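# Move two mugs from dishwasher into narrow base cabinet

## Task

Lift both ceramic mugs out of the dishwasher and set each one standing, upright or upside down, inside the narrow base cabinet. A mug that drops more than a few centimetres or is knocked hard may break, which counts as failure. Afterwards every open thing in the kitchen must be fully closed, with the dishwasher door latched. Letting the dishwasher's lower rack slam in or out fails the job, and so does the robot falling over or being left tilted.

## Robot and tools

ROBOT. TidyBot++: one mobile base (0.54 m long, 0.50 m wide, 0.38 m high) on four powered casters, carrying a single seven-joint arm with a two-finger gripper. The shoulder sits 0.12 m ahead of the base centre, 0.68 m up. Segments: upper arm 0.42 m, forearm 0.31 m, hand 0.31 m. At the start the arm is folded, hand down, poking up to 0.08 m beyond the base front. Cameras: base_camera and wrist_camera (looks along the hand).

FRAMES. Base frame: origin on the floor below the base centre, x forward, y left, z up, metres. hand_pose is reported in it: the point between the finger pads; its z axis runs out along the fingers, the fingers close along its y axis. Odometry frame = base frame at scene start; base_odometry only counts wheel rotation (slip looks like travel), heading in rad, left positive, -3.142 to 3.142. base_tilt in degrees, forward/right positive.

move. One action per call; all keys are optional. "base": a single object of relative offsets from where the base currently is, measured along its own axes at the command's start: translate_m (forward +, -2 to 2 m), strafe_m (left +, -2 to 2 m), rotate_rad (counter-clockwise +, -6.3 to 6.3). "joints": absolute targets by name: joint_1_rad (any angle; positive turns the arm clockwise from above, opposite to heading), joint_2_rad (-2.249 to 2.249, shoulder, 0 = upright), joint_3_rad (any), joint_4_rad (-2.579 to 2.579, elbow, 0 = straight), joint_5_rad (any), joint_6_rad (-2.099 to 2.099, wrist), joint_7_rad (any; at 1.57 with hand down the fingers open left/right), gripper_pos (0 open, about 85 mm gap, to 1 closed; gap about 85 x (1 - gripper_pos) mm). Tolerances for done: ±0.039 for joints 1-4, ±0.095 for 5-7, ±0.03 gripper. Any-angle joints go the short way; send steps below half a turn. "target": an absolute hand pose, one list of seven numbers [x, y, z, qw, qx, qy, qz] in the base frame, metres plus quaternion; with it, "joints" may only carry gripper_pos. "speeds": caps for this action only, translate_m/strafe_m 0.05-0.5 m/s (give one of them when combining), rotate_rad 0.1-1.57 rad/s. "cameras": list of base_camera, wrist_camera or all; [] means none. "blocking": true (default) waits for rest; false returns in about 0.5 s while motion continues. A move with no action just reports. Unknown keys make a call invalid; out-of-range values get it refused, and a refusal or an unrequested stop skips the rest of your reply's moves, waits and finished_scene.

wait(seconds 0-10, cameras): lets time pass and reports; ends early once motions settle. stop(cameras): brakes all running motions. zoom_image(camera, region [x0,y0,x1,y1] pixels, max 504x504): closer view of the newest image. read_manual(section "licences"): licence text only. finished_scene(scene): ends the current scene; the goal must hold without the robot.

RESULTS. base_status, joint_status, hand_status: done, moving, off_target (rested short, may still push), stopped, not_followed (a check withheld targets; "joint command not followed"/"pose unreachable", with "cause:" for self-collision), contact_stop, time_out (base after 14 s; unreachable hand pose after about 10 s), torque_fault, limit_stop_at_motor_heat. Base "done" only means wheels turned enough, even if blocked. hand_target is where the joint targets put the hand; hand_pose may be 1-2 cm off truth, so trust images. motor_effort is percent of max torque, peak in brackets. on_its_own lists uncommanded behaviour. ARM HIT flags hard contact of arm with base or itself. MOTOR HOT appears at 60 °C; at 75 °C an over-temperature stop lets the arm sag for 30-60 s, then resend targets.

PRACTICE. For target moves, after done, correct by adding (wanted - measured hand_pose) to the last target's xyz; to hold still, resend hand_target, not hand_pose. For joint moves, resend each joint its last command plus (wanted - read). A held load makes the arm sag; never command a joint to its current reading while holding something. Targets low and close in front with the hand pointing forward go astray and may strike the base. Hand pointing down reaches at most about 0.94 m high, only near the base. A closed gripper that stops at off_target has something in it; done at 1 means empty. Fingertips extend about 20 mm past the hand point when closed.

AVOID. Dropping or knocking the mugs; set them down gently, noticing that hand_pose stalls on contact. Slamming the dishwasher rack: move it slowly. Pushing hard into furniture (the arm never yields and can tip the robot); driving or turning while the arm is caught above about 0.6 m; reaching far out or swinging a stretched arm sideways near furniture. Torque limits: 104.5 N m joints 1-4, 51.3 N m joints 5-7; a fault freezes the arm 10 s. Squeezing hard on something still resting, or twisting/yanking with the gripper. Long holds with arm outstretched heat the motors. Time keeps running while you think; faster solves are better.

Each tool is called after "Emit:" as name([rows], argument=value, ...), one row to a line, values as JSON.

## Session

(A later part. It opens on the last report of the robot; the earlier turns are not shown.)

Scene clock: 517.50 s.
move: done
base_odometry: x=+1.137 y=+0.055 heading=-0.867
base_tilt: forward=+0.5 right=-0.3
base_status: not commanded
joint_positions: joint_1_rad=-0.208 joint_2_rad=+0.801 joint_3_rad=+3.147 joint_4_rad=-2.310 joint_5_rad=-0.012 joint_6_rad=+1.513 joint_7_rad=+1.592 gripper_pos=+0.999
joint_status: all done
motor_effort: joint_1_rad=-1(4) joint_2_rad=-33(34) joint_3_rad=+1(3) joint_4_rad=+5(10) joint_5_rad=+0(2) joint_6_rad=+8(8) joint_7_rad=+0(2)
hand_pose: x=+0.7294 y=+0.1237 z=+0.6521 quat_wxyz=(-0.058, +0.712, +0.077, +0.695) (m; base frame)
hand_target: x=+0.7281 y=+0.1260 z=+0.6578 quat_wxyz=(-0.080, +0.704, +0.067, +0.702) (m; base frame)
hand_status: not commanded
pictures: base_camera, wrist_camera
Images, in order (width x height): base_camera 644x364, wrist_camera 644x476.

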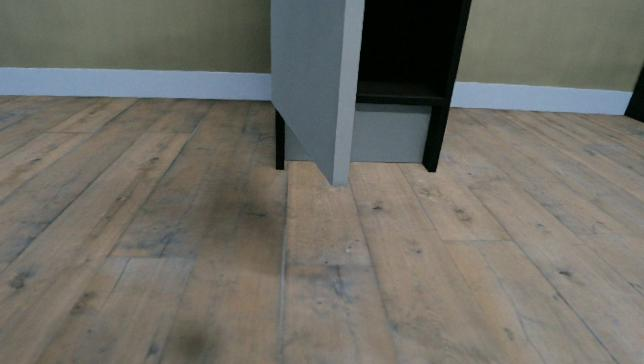

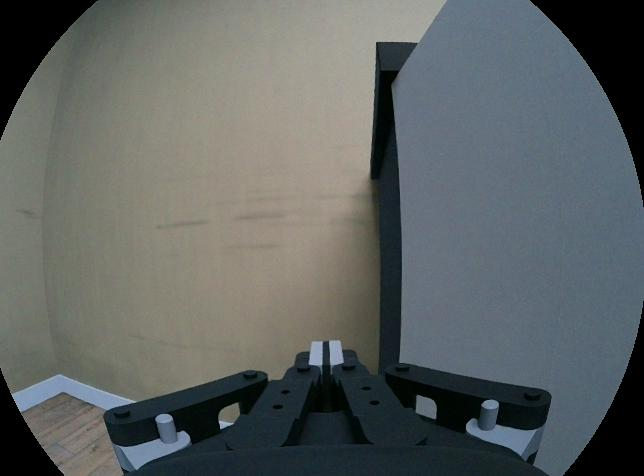

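Working. Keep panning, then push forward.

Emit:
move(joints={"joint_1_rad": 0.08}, cameras=[])

Emit:
move(base={"translate_m": 0.1, "strafe_m": -0.06}, speeds={"translate_m": 0.12})

Scene clock: 520.70 s.
move: done
base_odometry: x=+1.137 y=+0.055 heading=-0.867
base_tilt: forward=+0.5 right=-0.2
base_status: not commanded
joint_positions: joint_1_rad=+0.075 joint_2_rad=+0.801 joint_3_rad=+3.145 joint_4_rad=-2.311 joint_5_rad=-0.010 joint_6_rad=+1.514 joint_7_rad=+1.592 gripper_pos=+0.999
joint_status: all done
motor_effort: joint_1_rad=-1(5) joint_2_rad=-33(34) joint_3_rad=+1(5) joint_4_rad=+6(8) joint_5_rad=+0(4) joint_6_rad=+8(8) joint_7_rad=+0(1)
hand_pose: x=+0.7395 y=-0.0504 z=+0.6521 quat_wxyz=(+0.039, +0.716, -0.023, +0.696) (m; base frame)
hand_target: x=+0.7392 y=-0.0472 z=+0.6578 quat_wxyz=(+0.019, +0.706, -0.032, +0.707) (m; base frame)
hand_status: not commanded
pictures: none
No camera images: "cameras" was empty.

Scene clock: 522.27 s.
move: done
base_odometry: x=+1.156 y=-0.060 heading=-0.866
base_tilt: forward=+0.5 right=-0.2
base_status: done
joint_positions: joint_1_rad=+0.075 joint_2_rad=+0.801 joint_3_rad=+3.145 joint_4_rad=-2.311 joint_5_rad=-0.010 joint_6_rad=+1.514 joint_7_rad=+1.592 gripper_pos=+0.999
joint_status: not commanded
motor_effort: joint_1_rad=-1(2) joint_2_rad=-33(34) joint_3_rad=+0(3) joint_4_rad=+6(7) joint_5_rad=+0(1) joint_6_rad=+8(8) joint_7_rad=+0(1)
hand_pose: x=+0.7395 y=-0.0504 z=+0.6520 quat_wxyz=(+0.039, +0.716, -0.023, +0.696) (m; base frame)
hand_target: x=+0.7392 y=-0.0472 z=+0.6578 quat_wxyz=(+0.019, +0.706, -0.032, +0.707) (m; base frame)
hand_status: not commanded
pictures: base_camera, wrist_camera
Images, in order (width x height): base_camera 644x364, wrist_camera 644x476.

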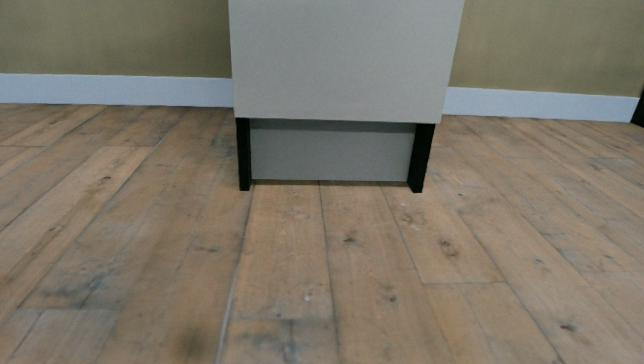

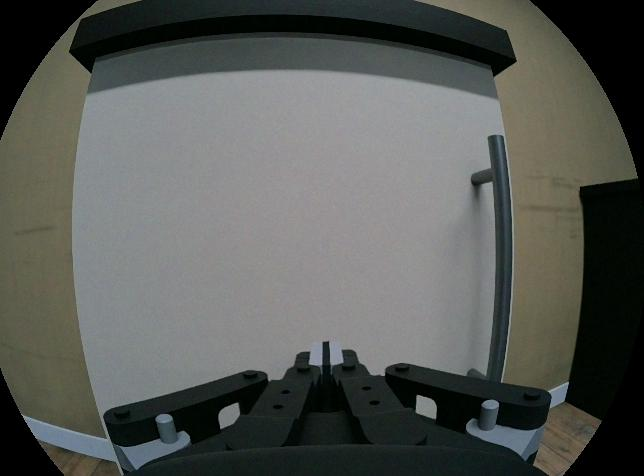

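Emit:
move(base={"strafe_m": -0.08, "translate_m": 0.05}, speeds={"translate_m": 0.1}, cameras=[])

Emit:
move(base={"translate_m": 0.06}, speeds={"translate_m": 0.06})

Scene clock: 525.87 s.
move: done
base_odometry: x=+1.128 y=-0.150 heading=-0.866
base_tilt: forward=+0.5 right=-0.2
base_status: done
joint_positions: joint_1_rad=+0.079 joint_2_rad=+0.801 joint_3_rad=+3.145 joint_4_rad=-2.311 joint_5_rad=-0.010 joint_6_rad=+1.514 joint_7_rad=+1.592 gripper_pos=+0.999
joint_status: not commanded
motor_effort: joint_1_rad=-1(3) joint_2_rad=-32(33) joint_3_rad=+1(2) joint_4_rad=+6(6) joint_5_rad=+0(1) joint_6_rad=+8(8) joint_7_rad=+0(1)
hand_pose: x=+0.7394 y=-0.0524 z=+0.6520 quat_wxyz=(+0.040, +0.716, -0.025, +0.696) (m; base frame)
hand_target: x=+0.7392 y=-0.0472 z=+0.6578 quat_wxyz=(+0.019, +0.706, -0.032, +0.707) (m; base frame)
hand_status: not commanded
pictures: none
No camera images: "cameras" was empty.

Scene clock: 527.40 s.
move: done
base_odometry: x=+1.166 y=-0.196 heading=-0.866
base_tilt: forward=+0.5 right=-0.2
base_status: done
joint_positions: joint_1_rad=+0.094 joint_2_rad=+0.801 joint_3_rad=+3.146 joint_4_rad=-2.432 joint_5_rad=-0.010 joint_6_rad=+1.533 joint_7_rad=+1.592 gripper_pos=+0.999
joint_status: not commanded
motor_effort: joint_1_rad=-6(7) joint_2_rad=-29(34) joint_3_rad=-2(3) joint_4_rad=+26(30) joint_5_rad=+4(5) joint_6_rad=+7(8) joint_7_rad=+0(1)
hand_pose: x=+0.6982 y=-0.0588 z=+0.6212 quat_wxyz=(+0.044, +0.751, -0.031, +0.658) (m; base frame)
hand_target: x=+0.7392 y=-0.0472 z=+0.6578 quat_wxyz=(+0.019, +0.706, -0.032, +0.707) (m; base frame)
hand_status: not commanded
pictures: base_camera, wrist_camera
Images, in order (width x height): base_camera 644x364, wrist_camera 644x476.

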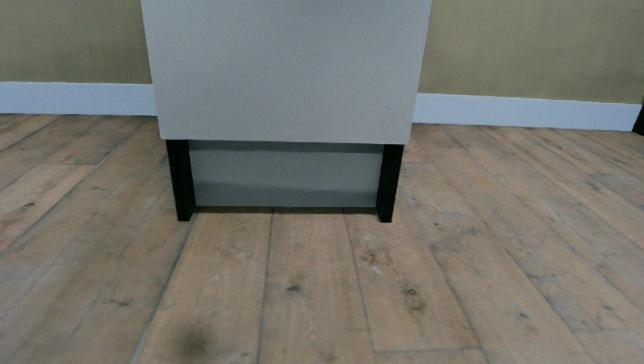

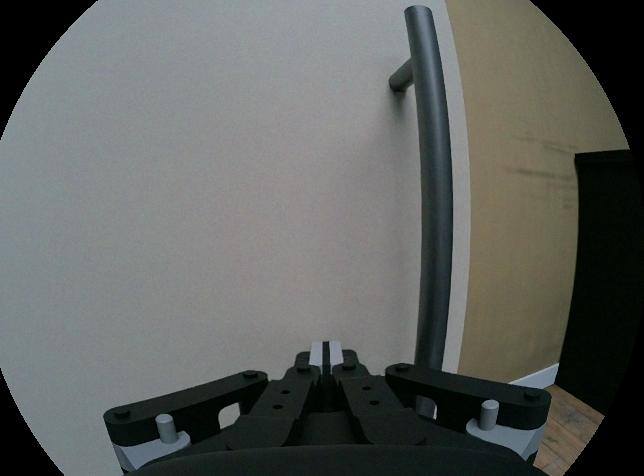

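Emit:
move(base={"translate_m": -0.46}, cameras=["wrist_camera"])

Emit:
move(joints={"joint_1_rad": 0.0, "joint_2_rad": 0.2, "joint_4_rad": -2.2, "joint_6_rad": 0.0}, cameras=["wrist_camera"])

Emit:
move(base={"rotate_rad": 1.566})

Scene clock: 539.27 s.
move: done
base_odometry: x=+0.868 y=+0.155 heading=-0.866
base_tilt: forward=+0.5 right=-0.1
base_status: done
joint_positions: joint_1_rad=+0.086 joint_2_rad=+0.815 joint_3_rad=+3.146 joint_4_rad=-2.309 joint_5_rad=-0.010 joint_6_rad=+1.536 joint_7_rad=+1.592 gripper_pos=+0.999
joint_status: not commanded
motor_effort: joint_1_rad=-1(5) joint_2_rad=-33(37) joint_3_rad=+0(2) joint_4_rad=+5(26) joint_5_rad=+0(4) joint_6_rad=+8(13) joint_7_rad=+0(1)
hand_pose: x=+0.7394 y=-0.0573 z=+0.6509 quat_wxyz=(+0.043, +0.712, -0.027, +0.700) (m; base frame)
hand_target: x=+0.7392 y=-0.0472 z=+0.6578 quat_wxyz=(+0.019, +0.706, -0.032, +0.707) (m; base frame)
hand_status: not commanded
pictures: wrist_camera
Images, in order (width x height): wrist_camera 644x476.

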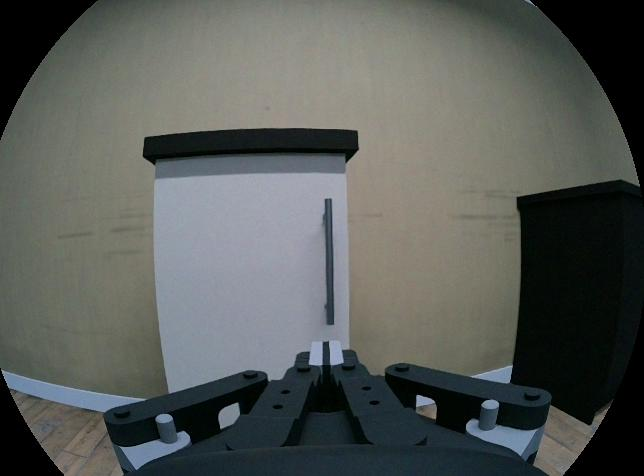

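Scene clock: 541.73 s.
move: done
base_odometry: x=+0.868 y=+0.155 heading=-0.866
base_tilt: forward=+0.5 right=-0.2
base_status: not commanded
joint_positions: joint_1_rad=+0.014 joint_2_rad=+0.217 joint_3_rad=+3.146 joint_4_rad=-2.208 joint_5_rad=-0.010 joint_6_rad=+0.054 joint_7_rad=+1.592 gripper_pos=+0.999
joint_status: all done
motor_effort: joint_1_rad=-1(2) joint_2_rad=-23(34) joint_3_rad=+0(2) joint_4_rad=+14(15) joint_5_rad=+0(1) joint_6_rad=+5(9) joint_7_rad=+0(1)
hand_pose: x=+0.6328 y=-0.0087 z=+0.6321 quat_wxyz=(+0.006, +0.927, -0.004, +0.376) (m; base frame)
hand_target: x=+0.6253 y=-0.0019 z=+0.6328 quat_wxyz=(+0.000, +0.932, -0.008, +0.362) (m; base frame)
hand_status: not commanded
pictures: wrist_camera
Images, in order (width x height): wrist_camera 644x476.

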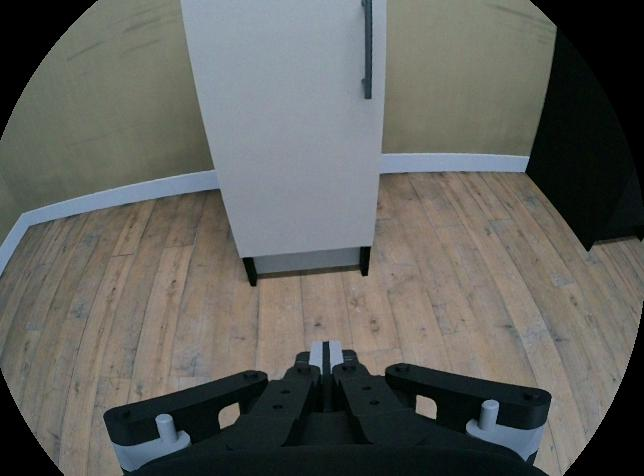

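Scene clock: 544.03 s.
move: done
base_odometry: x=+0.868 y=+0.155 heading=+0.700
base_tilt: forward=+0.5 right=-0.2
base_status: done
joint_positions: joint_1_rad=-0.002 joint_2_rad=+0.217 joint_3_rad=+3.145 joint_4_rad=-2.197 joint_5_rad=-0.010 joint_6_rad=+0.051 joint_7_rad=+1.592 gripper_pos=+0.999
joint_status: not commanded
motor_effort: joint_1_rad=-1(4) joint_2_rad=-23(25) joint_3_rad=+1(3) joint_4_rad=+14(15) joint_5_rad=+0(1) joint_6_rad=+5(6) joint_7_rad=+0(1)
hand_pose: x=+0.6372 y=+0.0003 z=+0.6361 quat_wxyz=(+0.003, +0.925, +0.004, +0.379) (m; base frame)
hand_target: x=+0.6253 y=-0.0019 z=+0.6328 quat_wxyz=(+0.000, +0.932, -0.008, +0.362) (m; base frame)
hand_status: not commanded
pictures: base_camera, wrist_camera
Images, in order (width x height): base_camera 644x364, wrist_camera 644x476.

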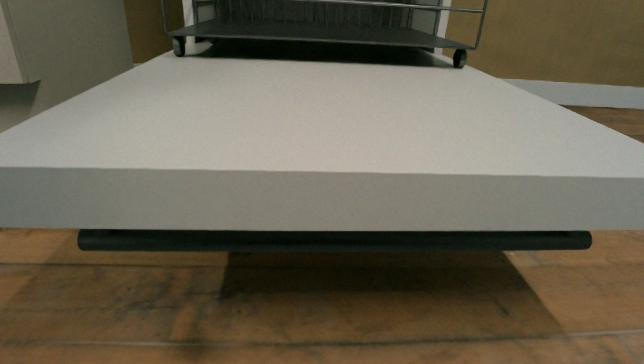

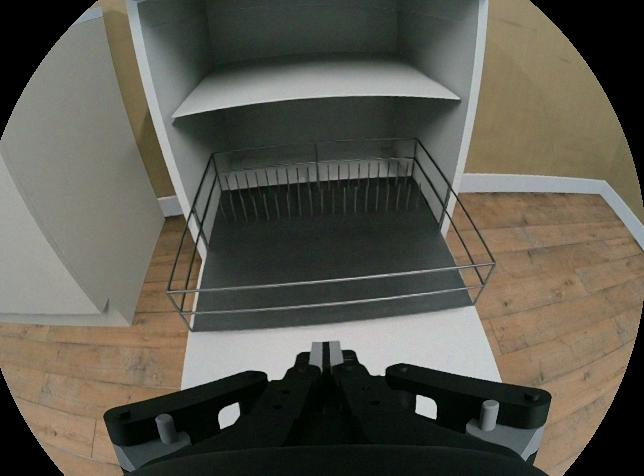

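Emit:
move(base={"translate_m": -0.15}, cameras=[])

Emit:
move(joints={"joint_1_rad": 0.0, "joint_2_rad": 1.05, "joint_4_rad": -1.1, "joint_6_rad": -0.45}, cameras=[])

Emit:
move(joints={"joint_2_rad": 1.293, "joint_4_rad": -0.934, "joint_6_rad": -0.53})

Scene clock: 552.33 s.
move: done
base_odometry: x=+0.753 y=+0.058 heading=+0.701
base_tilt: forward=+0.5 right=-0.2
base_status: done
joint_positions: joint_1_rad=-0.002 joint_2_rad=+0.208 joint_3_rad=+3.145 joint_4_rad=-2.199 joint_5_rad=-0.010 joint_6_rad=+0.045 joint_7_rad=+1.592 gripper_pos=+0.999
joint_status: not commanded
motor_effort: joint_1_rad=-1(2) joint_2_rad=-23(26) joint_3_rad=+1(1) joint_4_rad=+15(16) joint_5_rad=+0(1) joint_6_rad=+5(6) joint_7_rad=+0(1)
hand_pose: x=+0.6356 y=+0.0003 z=+0.6389 quat_wxyz=(+0.003, +0.925, +0.004, +0.380) (m; base frame)
hand_target: x=+0.6253 y=-0.0019 z=+0.6328 quat_wxyz=(+0.000, +0.932, -0.008, +0.362) (m; base frame)
hand_status: not commanded
pictures: none
No camera images: "cameras" was empty.

Scene clock: 554.73 s.
move: done
base_odometry: x=+0.753 y=+0.058 heading=+0.701
base_tilt: forward=+0.5 right=-0.2
base_status: not commanded
joint_positions: joint_1_rad=-0.002 joint_2_rad=+1.039 joint_3_rad=+3.145 joint_4_rad=-1.108 joint_5_rad=-0.010 joint_6_rad=-0.397 joint_7_rad=+1.592 gripper_pos=+0.999
joint_status: all done
motor_effort: joint_1_rad=-1(2) joint_2_rad=-49(51) joint_3_rad=+0(1) joint_4_rad=+16(17) joint_5_rad=+0(1) joint_6_rad=+4(6) joint_7_rad=+0(1)
hand_pose: x=+0.9206 y=+0.0020 z=+0.4665 quat_wxyz=(+0.001, +0.956, +0.007, +0.295) (m; base frame)
hand_target: x=+0.9076 y=-0.0042 z=+0.4523 quat_wxyz=(+0.004, +0.964, -0.007, +0.268) (m; base frame)
hand_status: not commanded
pictures: none
No camera images: "cameras" was empty.

Scene clock: 556.37 s.
move: done
base_odometry: x=+0.753 y=+0.058 heading=+0.701
base_tilt: forward=+0.5 right=-0.2
base_status: not commanded
joint_positions: joint_1_rad=-0.002 joint_2_rad=+1.303 joint_3_rad=+3.145 joint_4_rad=-0.938 joint_5_rad=-0.010 joint_6_rad=-0.482 joint_7_rad=+1.592 gripper_pos=+0.999
joint_status: all done
motor_effort: joint_1_rad=-1(1) joint_2_rad=-51(56) joint_3_rad=+0(1) joint_4_rad=+15(17) joint_5_rad=+0(0) joint_6_rad=+3(6) joint_7_rad=+0(1)
hand_pose: x=+0.8977 y=+0.0023 z=+0.3136 quat_wxyz=(+0.001, +0.978, +0.007, +0.208) (m; base frame)
hand_target: x=+0.8895 y=-0.0043 z=+0.3168 quat_wxyz=(+0.005, +0.982, -0.007, +0.191) (m; base frame)
hand_status: not commanded
pictures: base_camera, wrist_camera
Images, in order (width x height): base_camera 644x364, wrist_camera 644x476.

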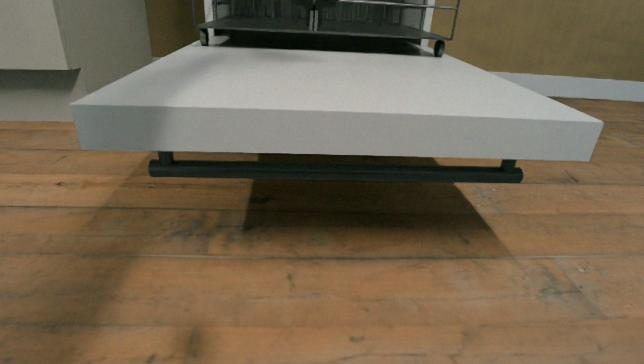

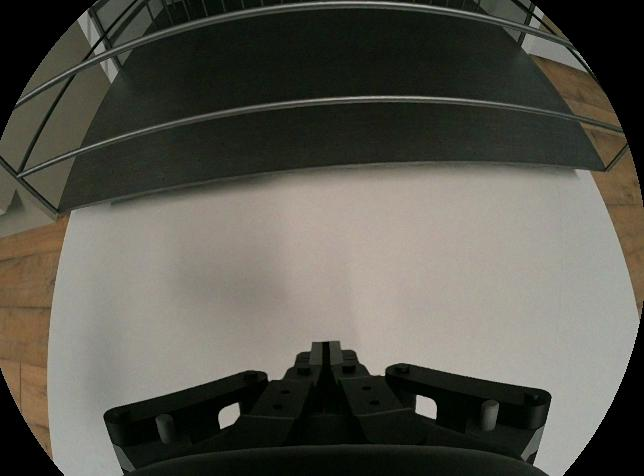

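Emit:
move(base={"translate_m": 0.14}, speeds={"translate_m": 0.06})

Emit:
move(base={"translate_m": 0.1}, speeds={"translate_m": 0.06})

Scene clock: 562.03 s.
move: done
base_odometry: x=+0.860 y=+0.148 heading=+0.701
base_tilt: forward=+0.5 right=-0.2
base_status: done
joint_positions: joint_1_rad=-0.002 joint_2_rad=+1.303 joint_3_rad=+3.145 joint_4_rad=-0.937 joint_5_rad=-0.010 joint_6_rad=-0.496 joint_7_rad=+1.592 gripper_pos=+0.999
joint_status: not commanded
motor_effort: joint_1_rad=-1(2) joint_2_rad=-52(55) joint_3_rad=+0(1) joint_4_rad=+16(18) joint_5_rad=+0(1) joint_6_rad=+4(5) joint_7_rad=+0(1)
hand_pose: x=+0.8943 y=+0.0023 z=+0.3122 quat_wxyz=(+0.000, +0.979, +0.007, +0.202) (m; base frame)
hand_target: x=+0.8895 y=-0.0043 z=+0.3168 quat_wxyz=(+0.005, +0.982, -0.007, +0.191) (m; base frame)
hand_status: not commanded
pictures: base_camera, wrist_camera
Images, in order (width x height): base_camera 644x364, wrist_camera 644x476.

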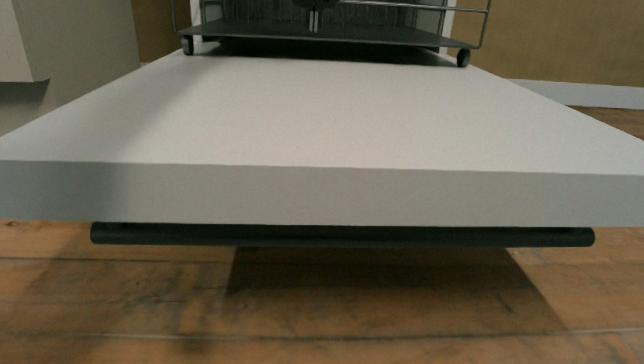

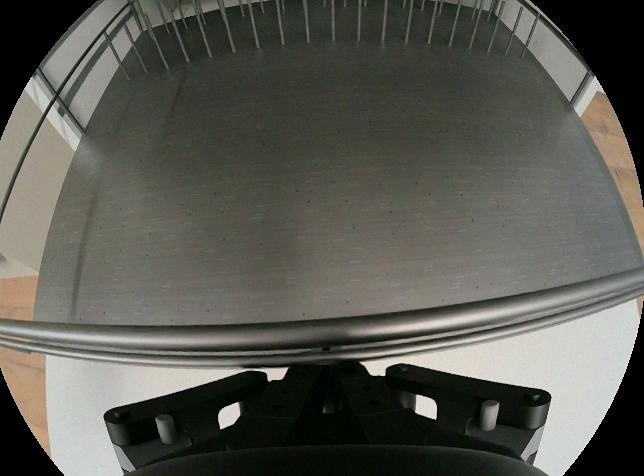

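Scene clock: 564.20 s.
move: done
base_odometry: x=+0.936 y=+0.213 heading=+0.702
base_tilt: forward=+0.6 right=-0.2
base_status: done
joint_positions: joint_1_rad=-0.002 joint_2_rad=+1.303 joint_3_rad=+3.145 joint_4_rad=-0.936 joint_5_rad=-0.010 joint_6_rad=-0.504 joint_7_rad=+1.592 gripper_pos=+0.999
joint_status: not commanded
motor_effort: joint_1_rad=-1(3) joint_2_rad=-53(55) joint_3_rad=+0(1) joint_4_rad=+16(19) joint_5_rad=+0(1) joint_6_rad=+4(6) joint_7_rad=-1(1)
hand_pose: x=+0.8925 y=+0.0023 z=+0.3115 quat_wxyz=(+0.000, +0.980, +0.007, +0.198) (m; base frame)
hand_target: x=+0.8895 y=-0.0043 z=+0.3168 quat_wxyz=(+0.005, +0.982, -0.007, +0.191) (m; base frame)
hand_status: not commanded
pictures: base_camera, wrist_camera
Images, in order (width x height): base_camera 644x364, wrist_camera 644x476.

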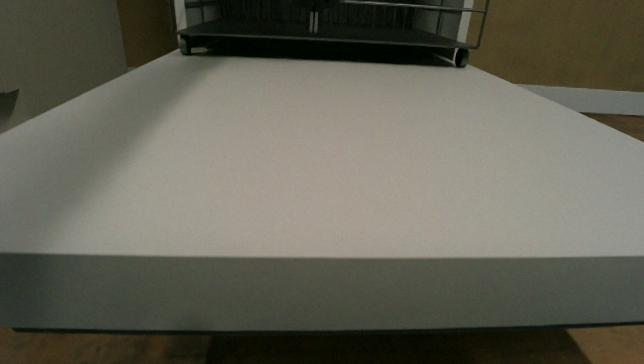

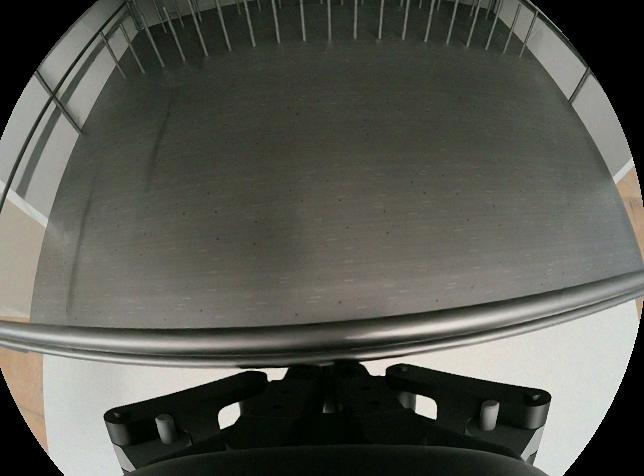

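Emit:
move(base={"translate_m": 0.055}, speeds={"translate_m": 0.05})

Scene clock: 567.93 s.
move: done
base_odometry: x=+0.979 y=+0.249 heading=+0.702
base_tilt: forward=+0.5 right=-0.2
base_status: done
joint_positions: joint_1_rad=-0.002 joint_2_rad=+1.303 joint_3_rad=+3.145 joint_4_rad=-0.935 joint_5_rad=-0.010 joint_6_rad=-0.508 joint_7_rad=+1.592 gripper_pos=+0.999
joint_status: not commanded
motor_effort: joint_1_rad=-1(3) joint_2_rad=-52(54) joint_3_rad=+0(1) joint_4_rad=+15(19) joint_5_rad=+0(0) joint_6_rad=+3(6) joint_7_rad=+0(1)
hand_pose: x=+0.8918 y=+0.0022 z=+0.3113 quat_wxyz=(+0.000, +0.980, +0.007, +0.197) (m; base frame)
hand_target: x=+0.8895 y=-0.0043 z=+0.3168 quat_wxyz=(+0.005, +0.982, -0.007, +0.191) (m; base frame)
hand_status: not commanded
pictures: base_camera, wrist_camera
Images, in order (width x height): base_camera 644x364, wrist_camera 644x476.

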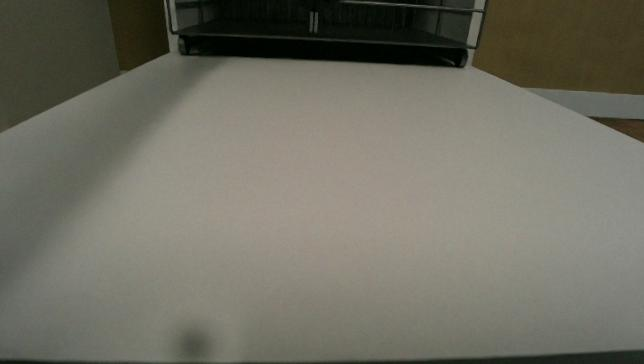

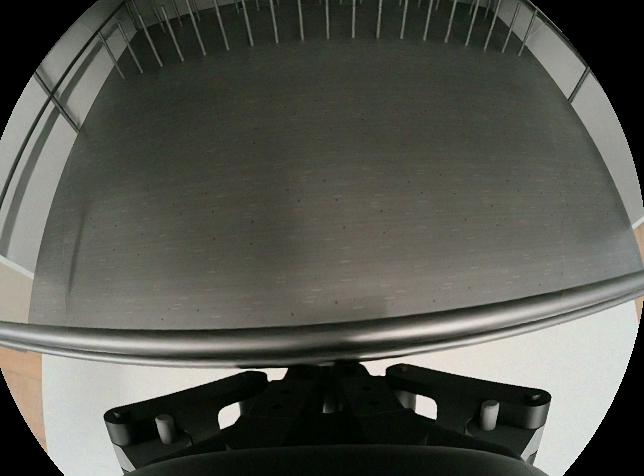

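Emit:
move(joints={"joint_2_rad": 1.37, "joint_4_rad": -0.77, "joint_6_rad": -0.67}, cameras=["wrist_camera"])

Emit:
move(joints={"joint_2_rad": 1.433, "joint_4_rad": -0.61, "joint_6_rad": -0.76})

Scene clock: 574.47 s.
move: done
base_odometry: x=+0.978 y=+0.249 heading=+0.702
base_tilt: forward=+0.5 right=-0.2
base_status: not commanded
joint_positions: joint_1_rad=-0.002 joint_2_rad=+1.359 joint_3_rad=+3.145 joint_4_rad=-0.782 joint_5_rad=-0.010 joint_6_rad=-0.622 joint_7_rad=+1.592 gripper_pos=+0.999
joint_status: all done
motor_effort: joint_1_rad=-1(2) joint_2_rad=-53(54) joint_3_rad=+0(1) joint_4_rad=+16(18) joint_5_rad=+0(1) joint_6_rad=+3(6) joint_7_rad=+0(1)
hand_pose: x=+0.9102 y=+0.0026 z=+0.3115 quat_wxyz=(+0.000, +0.982, +0.008, +0.188) (m; base frame)
hand_target: x=+0.8975 y=-0.0045 z=+0.3019 quat_wxyz=(+0.006, +0.986, -0.007, +0.165) (m; base frame)
hand_status: not commanded
pictures: wrist_camera
Images, in order (width x height): wrist_camera 644x476.

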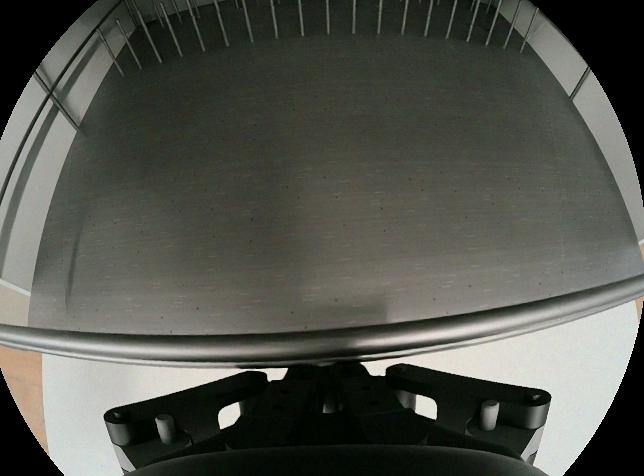

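Scene clock: 575.57 s.
move: done
base_odometry: x=+0.978 y=+0.249 heading=+0.702
base_tilt: forward=+0.6 right=-0.2
base_status: not commanded
joint_positions: joint_1_rad=-0.002 joint_2_rad=+1.423 joint_3_rad=+3.145 joint_4_rad=-0.622 joint_5_rad=-0.010 joint_6_rad=-0.712 joint_7_rad=+1.592 gripper_pos=+0.999
joint_status: all done
motor_effort: joint_1_rad=-1(2) joint_2_rad=-54(55) joint_3_rad=+0(1) joint_4_rad=+17(19) joint_5_rad=+0(1) joint_6_rad=+3(5) joint_7_rad=+0(1)
hand_pose: x=+0.9317 y=+0.0031 z=+0.3119 quat_wxyz=(+0.000, +0.982, +0.008, +0.191) (m; base frame)
hand_target: x=+0.9191 y=-0.0045 z=+0.3030 quat_wxyz=(+0.006, +0.986, -0.008, +0.169) (m; base frame)
hand_status: not commanded
pictures: base_camera, wrist_camera
Images, in order (width x height): base_camera 644x364, wrist_camera 644x476.

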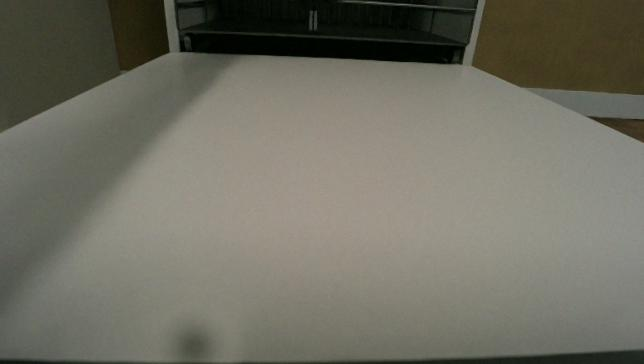

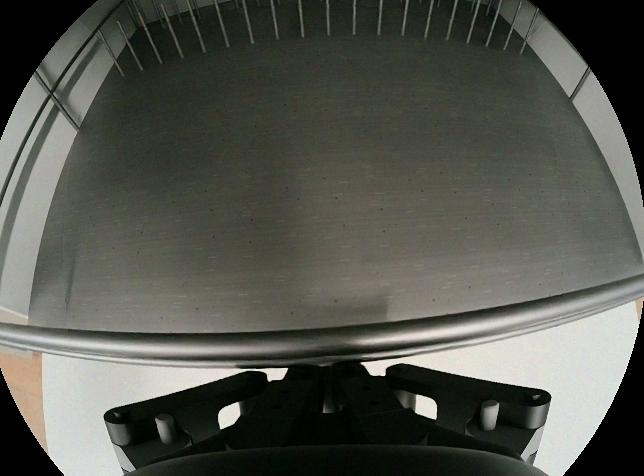

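Emit:
move(joints={"joint_2_rad": 1.445, "joint_4_rad": -0.67, "joint_6_rad": -0.5}, cameras=["wrist_camera"])

Emit:
move(joints={"joint_2_rad": 1.452, "joint_4_rad": -0.71, "joint_6_rad": -0.3})

Scene clock: 579.70 s.
move: done
base_odometry: x=+0.978 y=+0.249 heading=+0.702
base_tilt: forward=+0.5 right=-0.2
base_status: not commanded
joint_positions: joint_1_rad=-0.002 joint_2_rad=+1.439 joint_3_rad=+3.145 joint_4_rad=-0.664 joint_5_rad=-0.010 joint_6_rad=-0.533 joint_7_rad=+1.592 gripper_pos=+0.999
joint_status: all done
motor_effort: joint_1_rad=-1(1) joint_2_rad=-54(56) joint_3_rad=+0(0) joint_4_rad=+16(19) joint_5_rad=+0(1) joint_6_rad=+3(6) joint_7_rad=+0(1)
hand_pose: x=+0.9580 y=+0.0027 z=+0.3054 quat_wxyz=(+0.001, +0.968, +0.008, +0.250) (m; base frame)
hand_target: x=+0.9619 y=-0.0037 z=+0.3027 quat_wxyz=(+0.005, +0.965, -0.006, +0.260) (m; base frame)
hand_status: not commanded
pictures: wrist_camera
Images, in order (width x height): wrist_camera 644x476.

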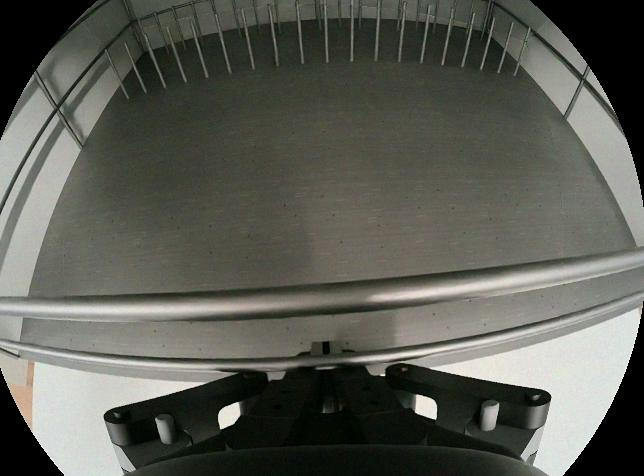

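Scene clock: 580.47 s.
move: done
base_odometry: x=+0.978 y=+0.249 heading=+0.702
base_tilt: forward=+0.5 right=-0.2
base_status: not commanded
joint_positions: joint_1_rad=-0.002 joint_2_rad=+1.454 joint_3_rad=+3.145 joint_4_rad=-0.708 joint_5_rad=-0.010 joint_6_rad=-0.348 joint_7_rad=+1.592 gripper_pos=+0.999
joint_status: all done
motor_effort: joint_1_rad=-1(1) joint_2_rad=-57(58) joint_3_rad=+0(1) joint_4_rad=+18(20) joint_5_rad=+0(0) joint_6_rad=+5(7) joint_7_rad=+0(1)
hand_pose: x=+0.9819 y=+0.0022 z=+0.3046 quat_wxyz=(+0.002, +0.950, +0.007, +0.311) (m; base frame)
hand_target: x=+0.9935 y=-0.0028 z=+0.3143 quat_wxyz=(+0.003, +0.943, -0.005, +0.333) (m; base frame)
hand_status: not commanded
pictures: base_camera, wrist_camera
Images, in order (width x height): base_camera 644x364, wrist_camera 644x476.

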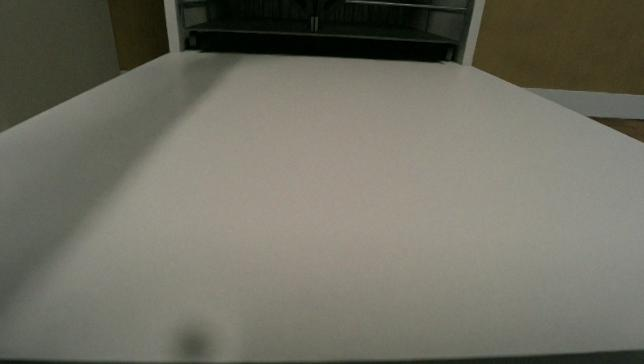

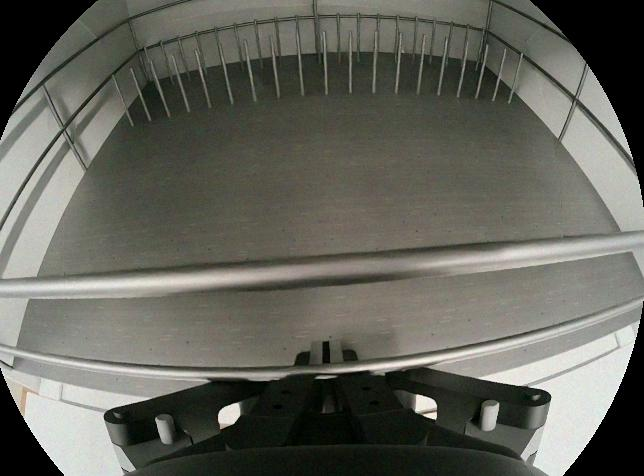

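Emit:
zoom_image(camera="base_camera", region=[150, 0, 500, 90])

Scaled by 1.440.

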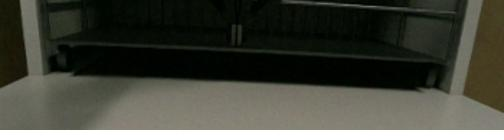

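Emit:
move(joints={"joint_2_rad": 1.46, "joint_4_rad": -0.74, "joint_6_rad": -0.13}, cameras=["wrist_camera"])

Emit:
zoom_image(camera="wrist_camera", region=[0, 100, 500, 460])

Scene clock: 585.90 s.
move: done
base_odometry: x=+0.978 y=+0.249 heading=+0.702
base_tilt: forward=+0.6 right=-0.2
base_status: not commanded
joint_positions: joint_1_rad=-0.002 joint_2_rad=+1.472 joint_3_rad=+3.145 joint_4_rad=-0.743 joint_5_rad=-0.010 joint_6_rad=-0.179 joint_7_rad=+1.592 gripper_pos=+0.999
joint_status: all done
motor_effort: joint_1_rad=-1(1) joint_2_rad=-59(59) joint_3_rad=+0(1) joint_4_rad=+21(21) joint_5_rad=+0(0) joint_6_rad=+8(8) joint_7_rad=-1(1)
hand_pose: x=+1.0005 y=+0.0018 z=+0.3060 quat_wxyz=(+0.003, +0.931, +0.007, +0.365) (m; base frame)
hand_target: x=+1.0172 y=-0.0021 z=+0.3290 quat_wxyz=(+0.002, +0.919, -0.004, +0.395) (m; base frame)
hand_status: not commanded
pictures: wrist_camera
Images, in order (width x height): wrist_camera 644x476.

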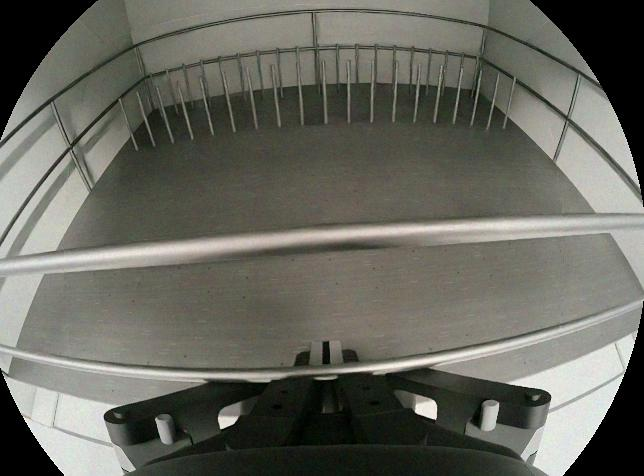

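Scaled by 1.008.

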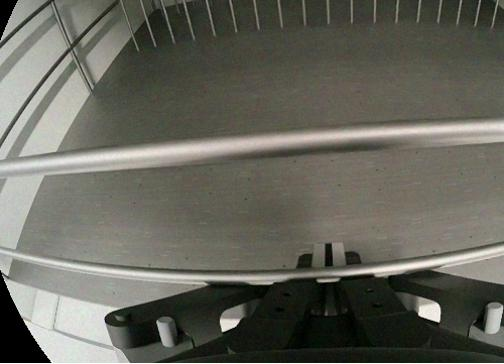

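Emit:
move(base={"translate_m": 0.025}, speeds={"translate_m": 0.05}, cameras=["wrist_camera"])

Scene clock: 588.67 s.
move: done
base_odometry: x=+0.997 y=+0.265 heading=+0.703
base_tilt: forward=+0.4 right=-0.2
base_status: done
joint_positions: joint_1_rad=-0.002 joint_2_rad=+1.431 joint_3_rad=+3.145 joint_4_rad=-0.821 joint_5_rad=-0.003 joint_6_rad=-0.202 joint_7_rad=+1.592 gripper_pos=+0.999
joint_status: not commanded
motor_effort: joint_1_rad=-1(3) joint_2_rad=-47(60) joint_3_rad=-1(2) joint_4_rad=+34(35) joint_5_rad=-3(6) joint_6_rad=+19(19) joint_7_rad=-4(6)
hand_pose: x=+0.9776 y=+0.0013 z=+0.3019 quat_wxyz=(+0.004, +0.941, +0.010, +0.337) (m; base frame)
hand_target: x=+1.0172 y=-0.0021 z=+0.3290 quat_wxyz=(+0.002, +0.919, -0.004, +0.395) (m; base frame)
hand_status: not commanded
pictures: wrist_camera
Images, in order (width x height): wrist_camera 644x476.

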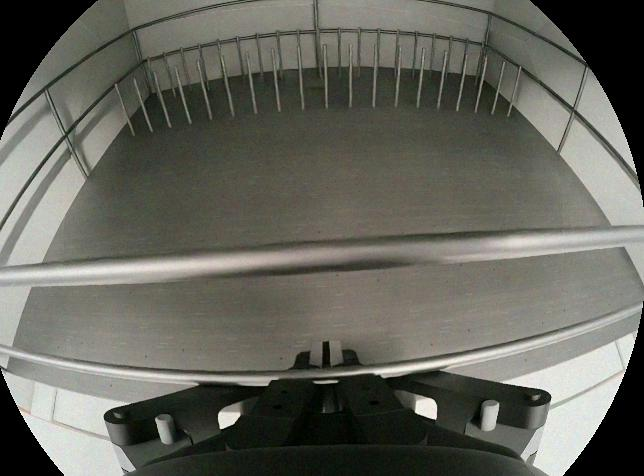

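Emit:
move(base={"translate_m": -0.1}, speeds={"translate_m": 0.06}, cameras=["wrist_camera"])

Emit:
move(joints={"joint_2_rad": 1.2, "joint_4_rad": -0.9, "joint_6_rad": -0.3}, cameras=["wrist_camera"])

Emit:
move(joints={"joint_2_rad": 0.2, "joint_4_rad": -2.2, "joint_6_rad": 0.0}, base={"translate_m": -0.25})

Scene clock: 593.67 s.
move: done
base_odometry: x=+0.921 y=+0.200 heading=+0.703
base_tilt: forward=+0.5 right=-0.2
base_status: done
joint_positions: joint_1_rad=-0.002 joint_2_rad=+1.471 joint_3_rad=+3.145 joint_4_rad=-0.742 joint_5_rad=-0.003 joint_6_rad=-0.159 joint_7_rad=+1.584 gripper_pos=+0.999
joint_status: not commanded
motor_effort: joint_1_rad=-1(3) joint_2_rad=-54(60) joint_3_rad=+0(2) joint_4_rad=+17(32) joint_5_rad=+0(3) joint_6_rad=+6(18) joint_7_rad=+0(4)
hand_pose: x=+1.0060 y=+0.0012 z=+0.3120 quat_wxyz=(+0.003, +0.927, +0.006, +0.375) (m; base frame)
hand_target: x=+1.0172 y=-0.0021 z=+0.3290 quat_wxyz=(+0.002, +0.919, -0.004, +0.395) (m; base frame)
hand_status: not commanded
pictures: wrist_camera
Images, in order (width x height): wrist_camera 644x476.

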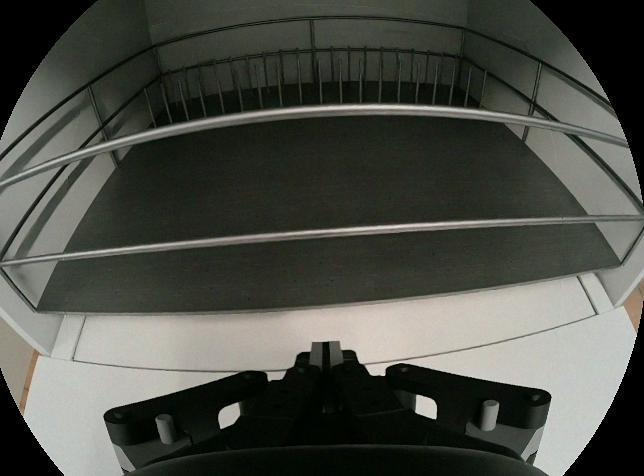

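Scene clock: 595.37 s.
move: done
base_odometry: x=+0.921 y=+0.200 heading=+0.703
base_tilt: forward=+0.5 right=-0.2
base_status: not commanded
joint_positions: joint_1_rad=-0.002 joint_2_rad=+1.199 joint_3_rad=+3.145 joint_4_rad=-0.881 joint_5_rad=-0.003 joint_6_rad=-0.250 joint_7_rad=+1.584 gripper_pos=+0.999
joint_status: all done
motor_effort: joint_1_rad=-1(1) joint_2_rad=-53(58) joint_3_rad=+0(1) joint_4_rad=+18(19) joint_5_rad=+0(1) joint_6_rad=+6(6) joint_7_rad=+0(1)
hand_pose: x=+1.0110 y=+0.0010 z=+0.4665 quat_wxyz=(+0.003, +0.919, +0.006, +0.394) (m; base frame)
hand_target: x=+0.9928 y=-0.0033 z=+0.4460 quat_wxyz=(+0.003, +0.932, -0.006, +0.362) (m; base frame)
hand_status: not commanded
pictures: wrist_camera
Images, in order (width x height): wrist_camera 644x476.

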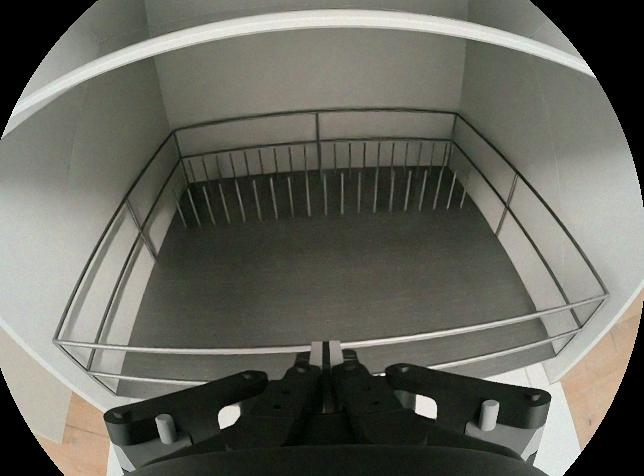

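Scene clock: 597.93 s.
move: done
base_odometry: x=+0.729 y=+0.038 heading=+0.703
base_tilt: forward=+0.5 right=-0.2
base_status: done
joint_positions: joint_1_rad=-0.001 joint_2_rad=+0.220 joint_3_rad=+3.145 joint_4_rad=-2.180 joint_5_rad=-0.003 joint_6_rad=-0.049 joint_7_rad=+1.584 gripper_pos=+0.999
joint_status: all done
motor_effort: joint_1_rad=-1(4) joint_2_rad=-23(55) joint_3_rad=+1(1) joint_4_rad=+13(18) joint_5_rad=+0(1) joint_6_rad=+5(6) joint_7_rad=+0(0)
hand_pose: x=+0.6219 y=+0.0002 z=+0.6211 quat_wxyz=(+0.003, +0.941, +0.004, +0.340) (m; base frame)
hand_target: x=+0.6253 y=-0.0019 z=+0.6328 quat_wxyz=(+0.000, +0.932, -0.008, +0.362) (m; base frame)
hand_status: not commanded
pictures: base_camera, wrist_camera
Images, in order (width x height): base_camera 644x364, wrist_camera 644x476.

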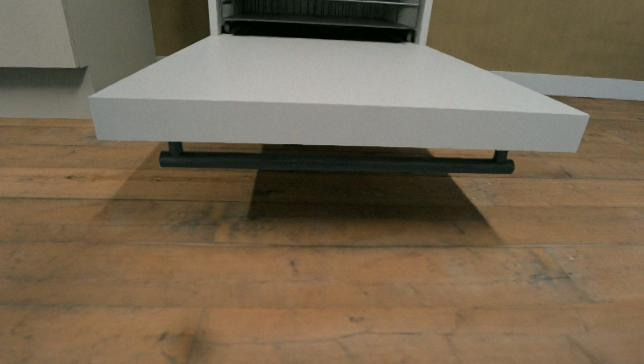

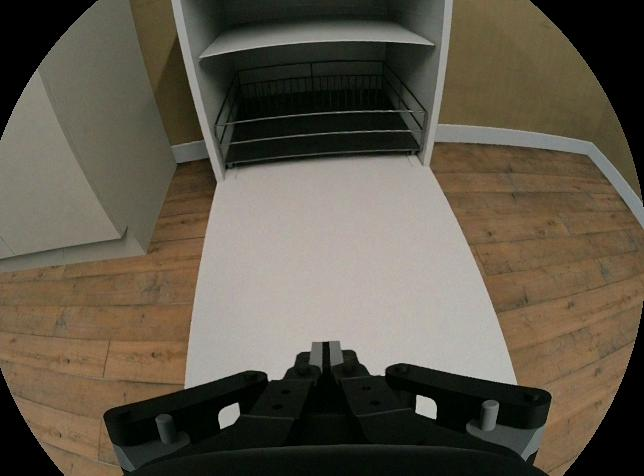

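Emit:
move(base={"translate_m": -0.28}, cameras=[])

Emit:
move(joints={"joint_1_rad": 0.0, "joint_2_rad": 1.9, "joint_4_rad": -1.34, "joint_6_rad": 1.5})

Scene clock: 615.73 s.
move: done
base_odometry: x=+0.516 y=-0.143 heading=+0.703
base_tilt: forward=+0.5 right=-0.2
base_status: done
joint_positions: joint_1_rad=-0.001 joint_2_rad=+0.209 joint_3_rad=+3.145 joint_4_rad=-2.191 joint_5_rad=-0.003 joint_6_rad=-0.043 joint_7_rad=+1.584 gripper_pos=+0.999
joint_status: not commanded
motor_effort: joint_1_rad=-1(2) joint_2_rad=-23(25) joint_3_rad=+1(1) joint_4_rad=+14(16) joint_5_rad=+0(1) joint_6_rad=+5(6) joint_7_rad=+0(1)
hand_pose: x=+0.6191 y=+0.0002 z=+0.6233 quat_wxyz=(+0.003, +0.940, +0.004, +0.342) (m; base frame)
hand_target: x=+0.6253 y=-0.0019 z=+0.6328 quat_wxyz=(+0.000, +0.932, -0.008, +0.362) (m; base frame)
hand_status: not commanded
pictures: none
No camera images: "cameras" was empty.

Scene clock: 619.00 s.
move: done
base_odometry: x=+0.516 y=-0.143 heading=+0.703
base_tilt: forward=+0.4 right=-0.2
base_status: not commanded
joint_positions: joint_1_rad=-0.001 joint_2_rad=+1.890 joint_3_rad=+3.145 joint_4_rad=-1.352 joint_5_rad=-0.003 joint_6_rad=+1.452 joint_7_rad=+1.584 gripper_pos=+0.999
joint_status: all done
motor_effort: joint_1_rad=-1(3) joint_2_rad=-39(47) joint_3_rad=+0(1) joint_4_rad=+3(16) joint_5_rad=+0(1) joint_6_rad=+8(9) joint_7_rad=+0(1)
hand_pose: x=+0.7908 y=+0.0004 z=+0.1693 quat_wxyz=(+0.006, +0.780, +0.006, +0.625) (m; base frame)
hand_target: x=+0.7931 y=+0.0037 z=+0.1804 quat_wxyz=(-0.011, +0.764, -0.002, +0.645) (m; base frame)
hand_status: not commanded
pictures: base_camera, wrist_camera
Images, in order (width x height): base_camera 644x364, wrist_camera 644x476.

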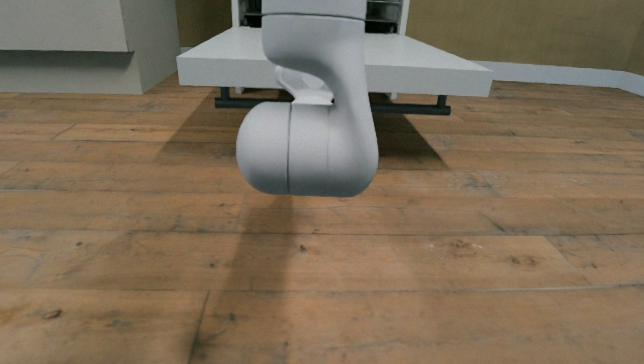

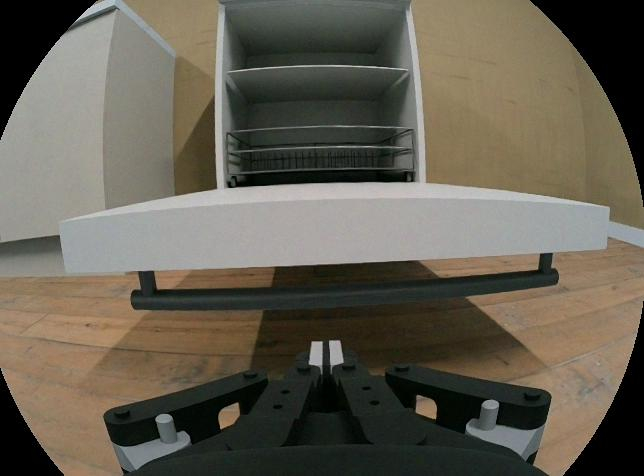

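Emit:
move(joints={"joint_2_rad": 2.07, "joint_4_rad": -1.327, "joint_6_rad": 1.53}, cameras=[])

Emit:
move(base={"translate_m": 0.15}, speeds={"translate_m": 0.15})

Scene clock: 624.07 s.
move: done
base_odometry: x=+0.516 y=-0.143 heading=+0.703
base_tilt: forward=+0.5 right=-0.2
base_status: not commanded
joint_positions: joint_1_rad=-0.001 joint_2_rad=+2.076 joint_3_rad=+3.145 joint_4_rad=-1.335 joint_5_rad=-0.003 joint_6_rad=+1.487 joint_7_rad=+1.584 gripper_pos=+0.999
joint_status: all done
motor_effort: joint_1_rad=-1(1) joint_2_rad=-33(39) joint_3_rad=+0(1) joint_4_rad=+0(3) joint_5_rad=+0(1) joint_6_rad=+7(8) joint_7_rad=+0(1)
hand_pose: x=+0.6954 y=+0.0003 z=+0.0672 quat_wxyz=(+0.005, +0.820, +0.007, +0.572) (m; base frame)
hand_target: x=+0.7066 y=+0.0038 z=+0.0853 quat_wxyz=(-0.011, +0.804, -0.003, +0.595) (m; base frame)
hand_status: not commanded
pictures: none
No camera images: "cameras" was empty.

Scene clock: 625.67 s.
move: done
base_odometry: x=+0.630 y=-0.046 heading=+0.704
base_tilt: forward=+0.5 right=-0.2
base_status: done
joint_positions: joint_1_rad=-0.001 joint_2_rad=+2.073 joint_3_rad=+3.145 joint_4_rad=-1.331 joint_5_rad=-0.003 joint_6_rad=+1.487 joint_7_rad=+1.584 gripper_pos=+0.999
joint_status: not commanded
motor_effort: joint_1_rad=-1(2) joint_2_rad=-33(36) joint_3_rad=+0(1) joint_4_rad=+1(2) joint_5_rad=+0(1) joint_6_rad=+7(8) joint_7_rad=+0(1)
hand_pose: x=+0.6990 y=+0.0003 z=+0.0700 quat_wxyz=(+0.005, +0.818, +0.007, +0.575) (m; base frame)
hand_target: x=+0.7066 y=+0.0038 z=+0.0853 quat_wxyz=(-0.011, +0.804, -0.003, +0.595) (m; base frame)
hand_status: not commanded
pictures: base_camera, wrist_camera
Images, in order (width x height): base_camera 644x364, wrist_camera 644x476.

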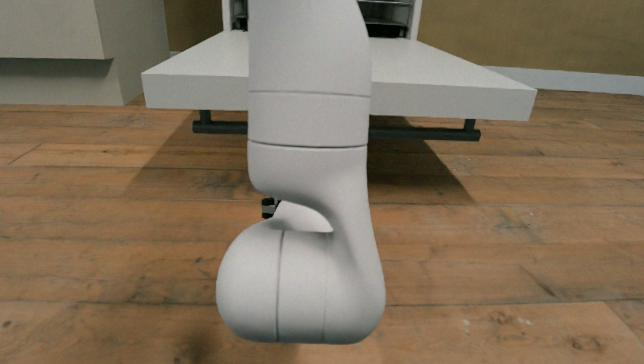

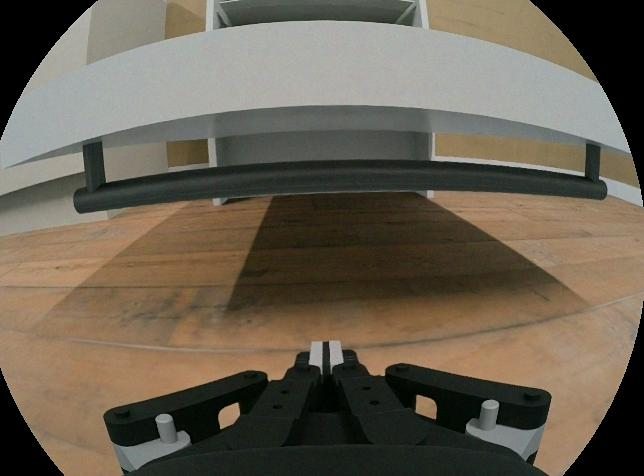

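Emit:
move(base={"translate_m": 0.1}, speeds={"translate_m": 0.1})

Scene clock: 630.13 s.
move: done
base_odometry: x=+0.706 y=+0.019 heading=+0.705
base_tilt: forward=+0.5 right=-0.2
base_status: done
joint_positions: joint_1_rad=-0.001 joint_2_rad=+2.073 joint_3_rad=+3.145 joint_4_rad=-1.330 joint_5_rad=-0.003 joint_6_rad=+1.488 joint_7_rad=+1.584 gripper_pos=+0.999
joint_status: not commanded
motor_effort: joint_1_rad=-1(2) joint_2_rad=-33(36) joint_3_rad=+0(1) joint_4_rad=+0(2) joint_5_rad=+0(1) joint_6_rad=+7(8) joint_7_rad=+0(1)
hand_pose: x=+0.6995 y=+0.0003 z=+0.0704 quat_wxyz=(+0.005, +0.818, +0.007, +0.575) (m; base frame)
hand_target: x=+0.7066 y=+0.0038 z=+0.0853 quat_wxyz=(-0.011, +0.804, -0.003, +0.595) (m; base frame)
hand_status: not commanded
pictures: base_camera, wrist_camera
Images, in order (width x height): base_camera 644x364, wrist_camera 644x476.

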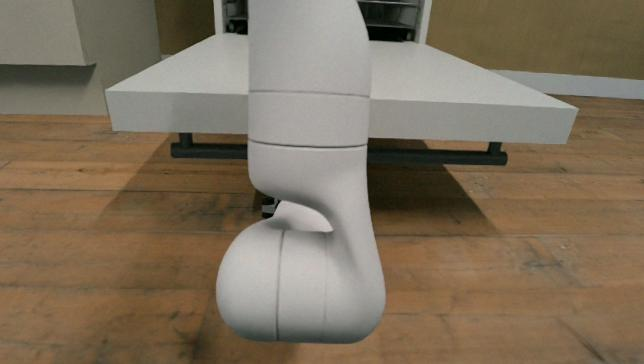

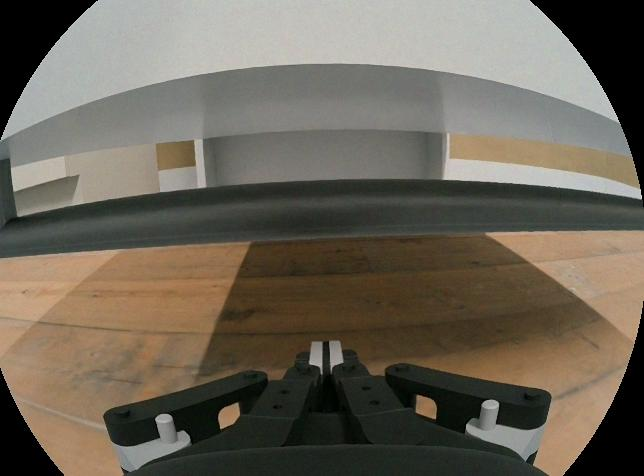

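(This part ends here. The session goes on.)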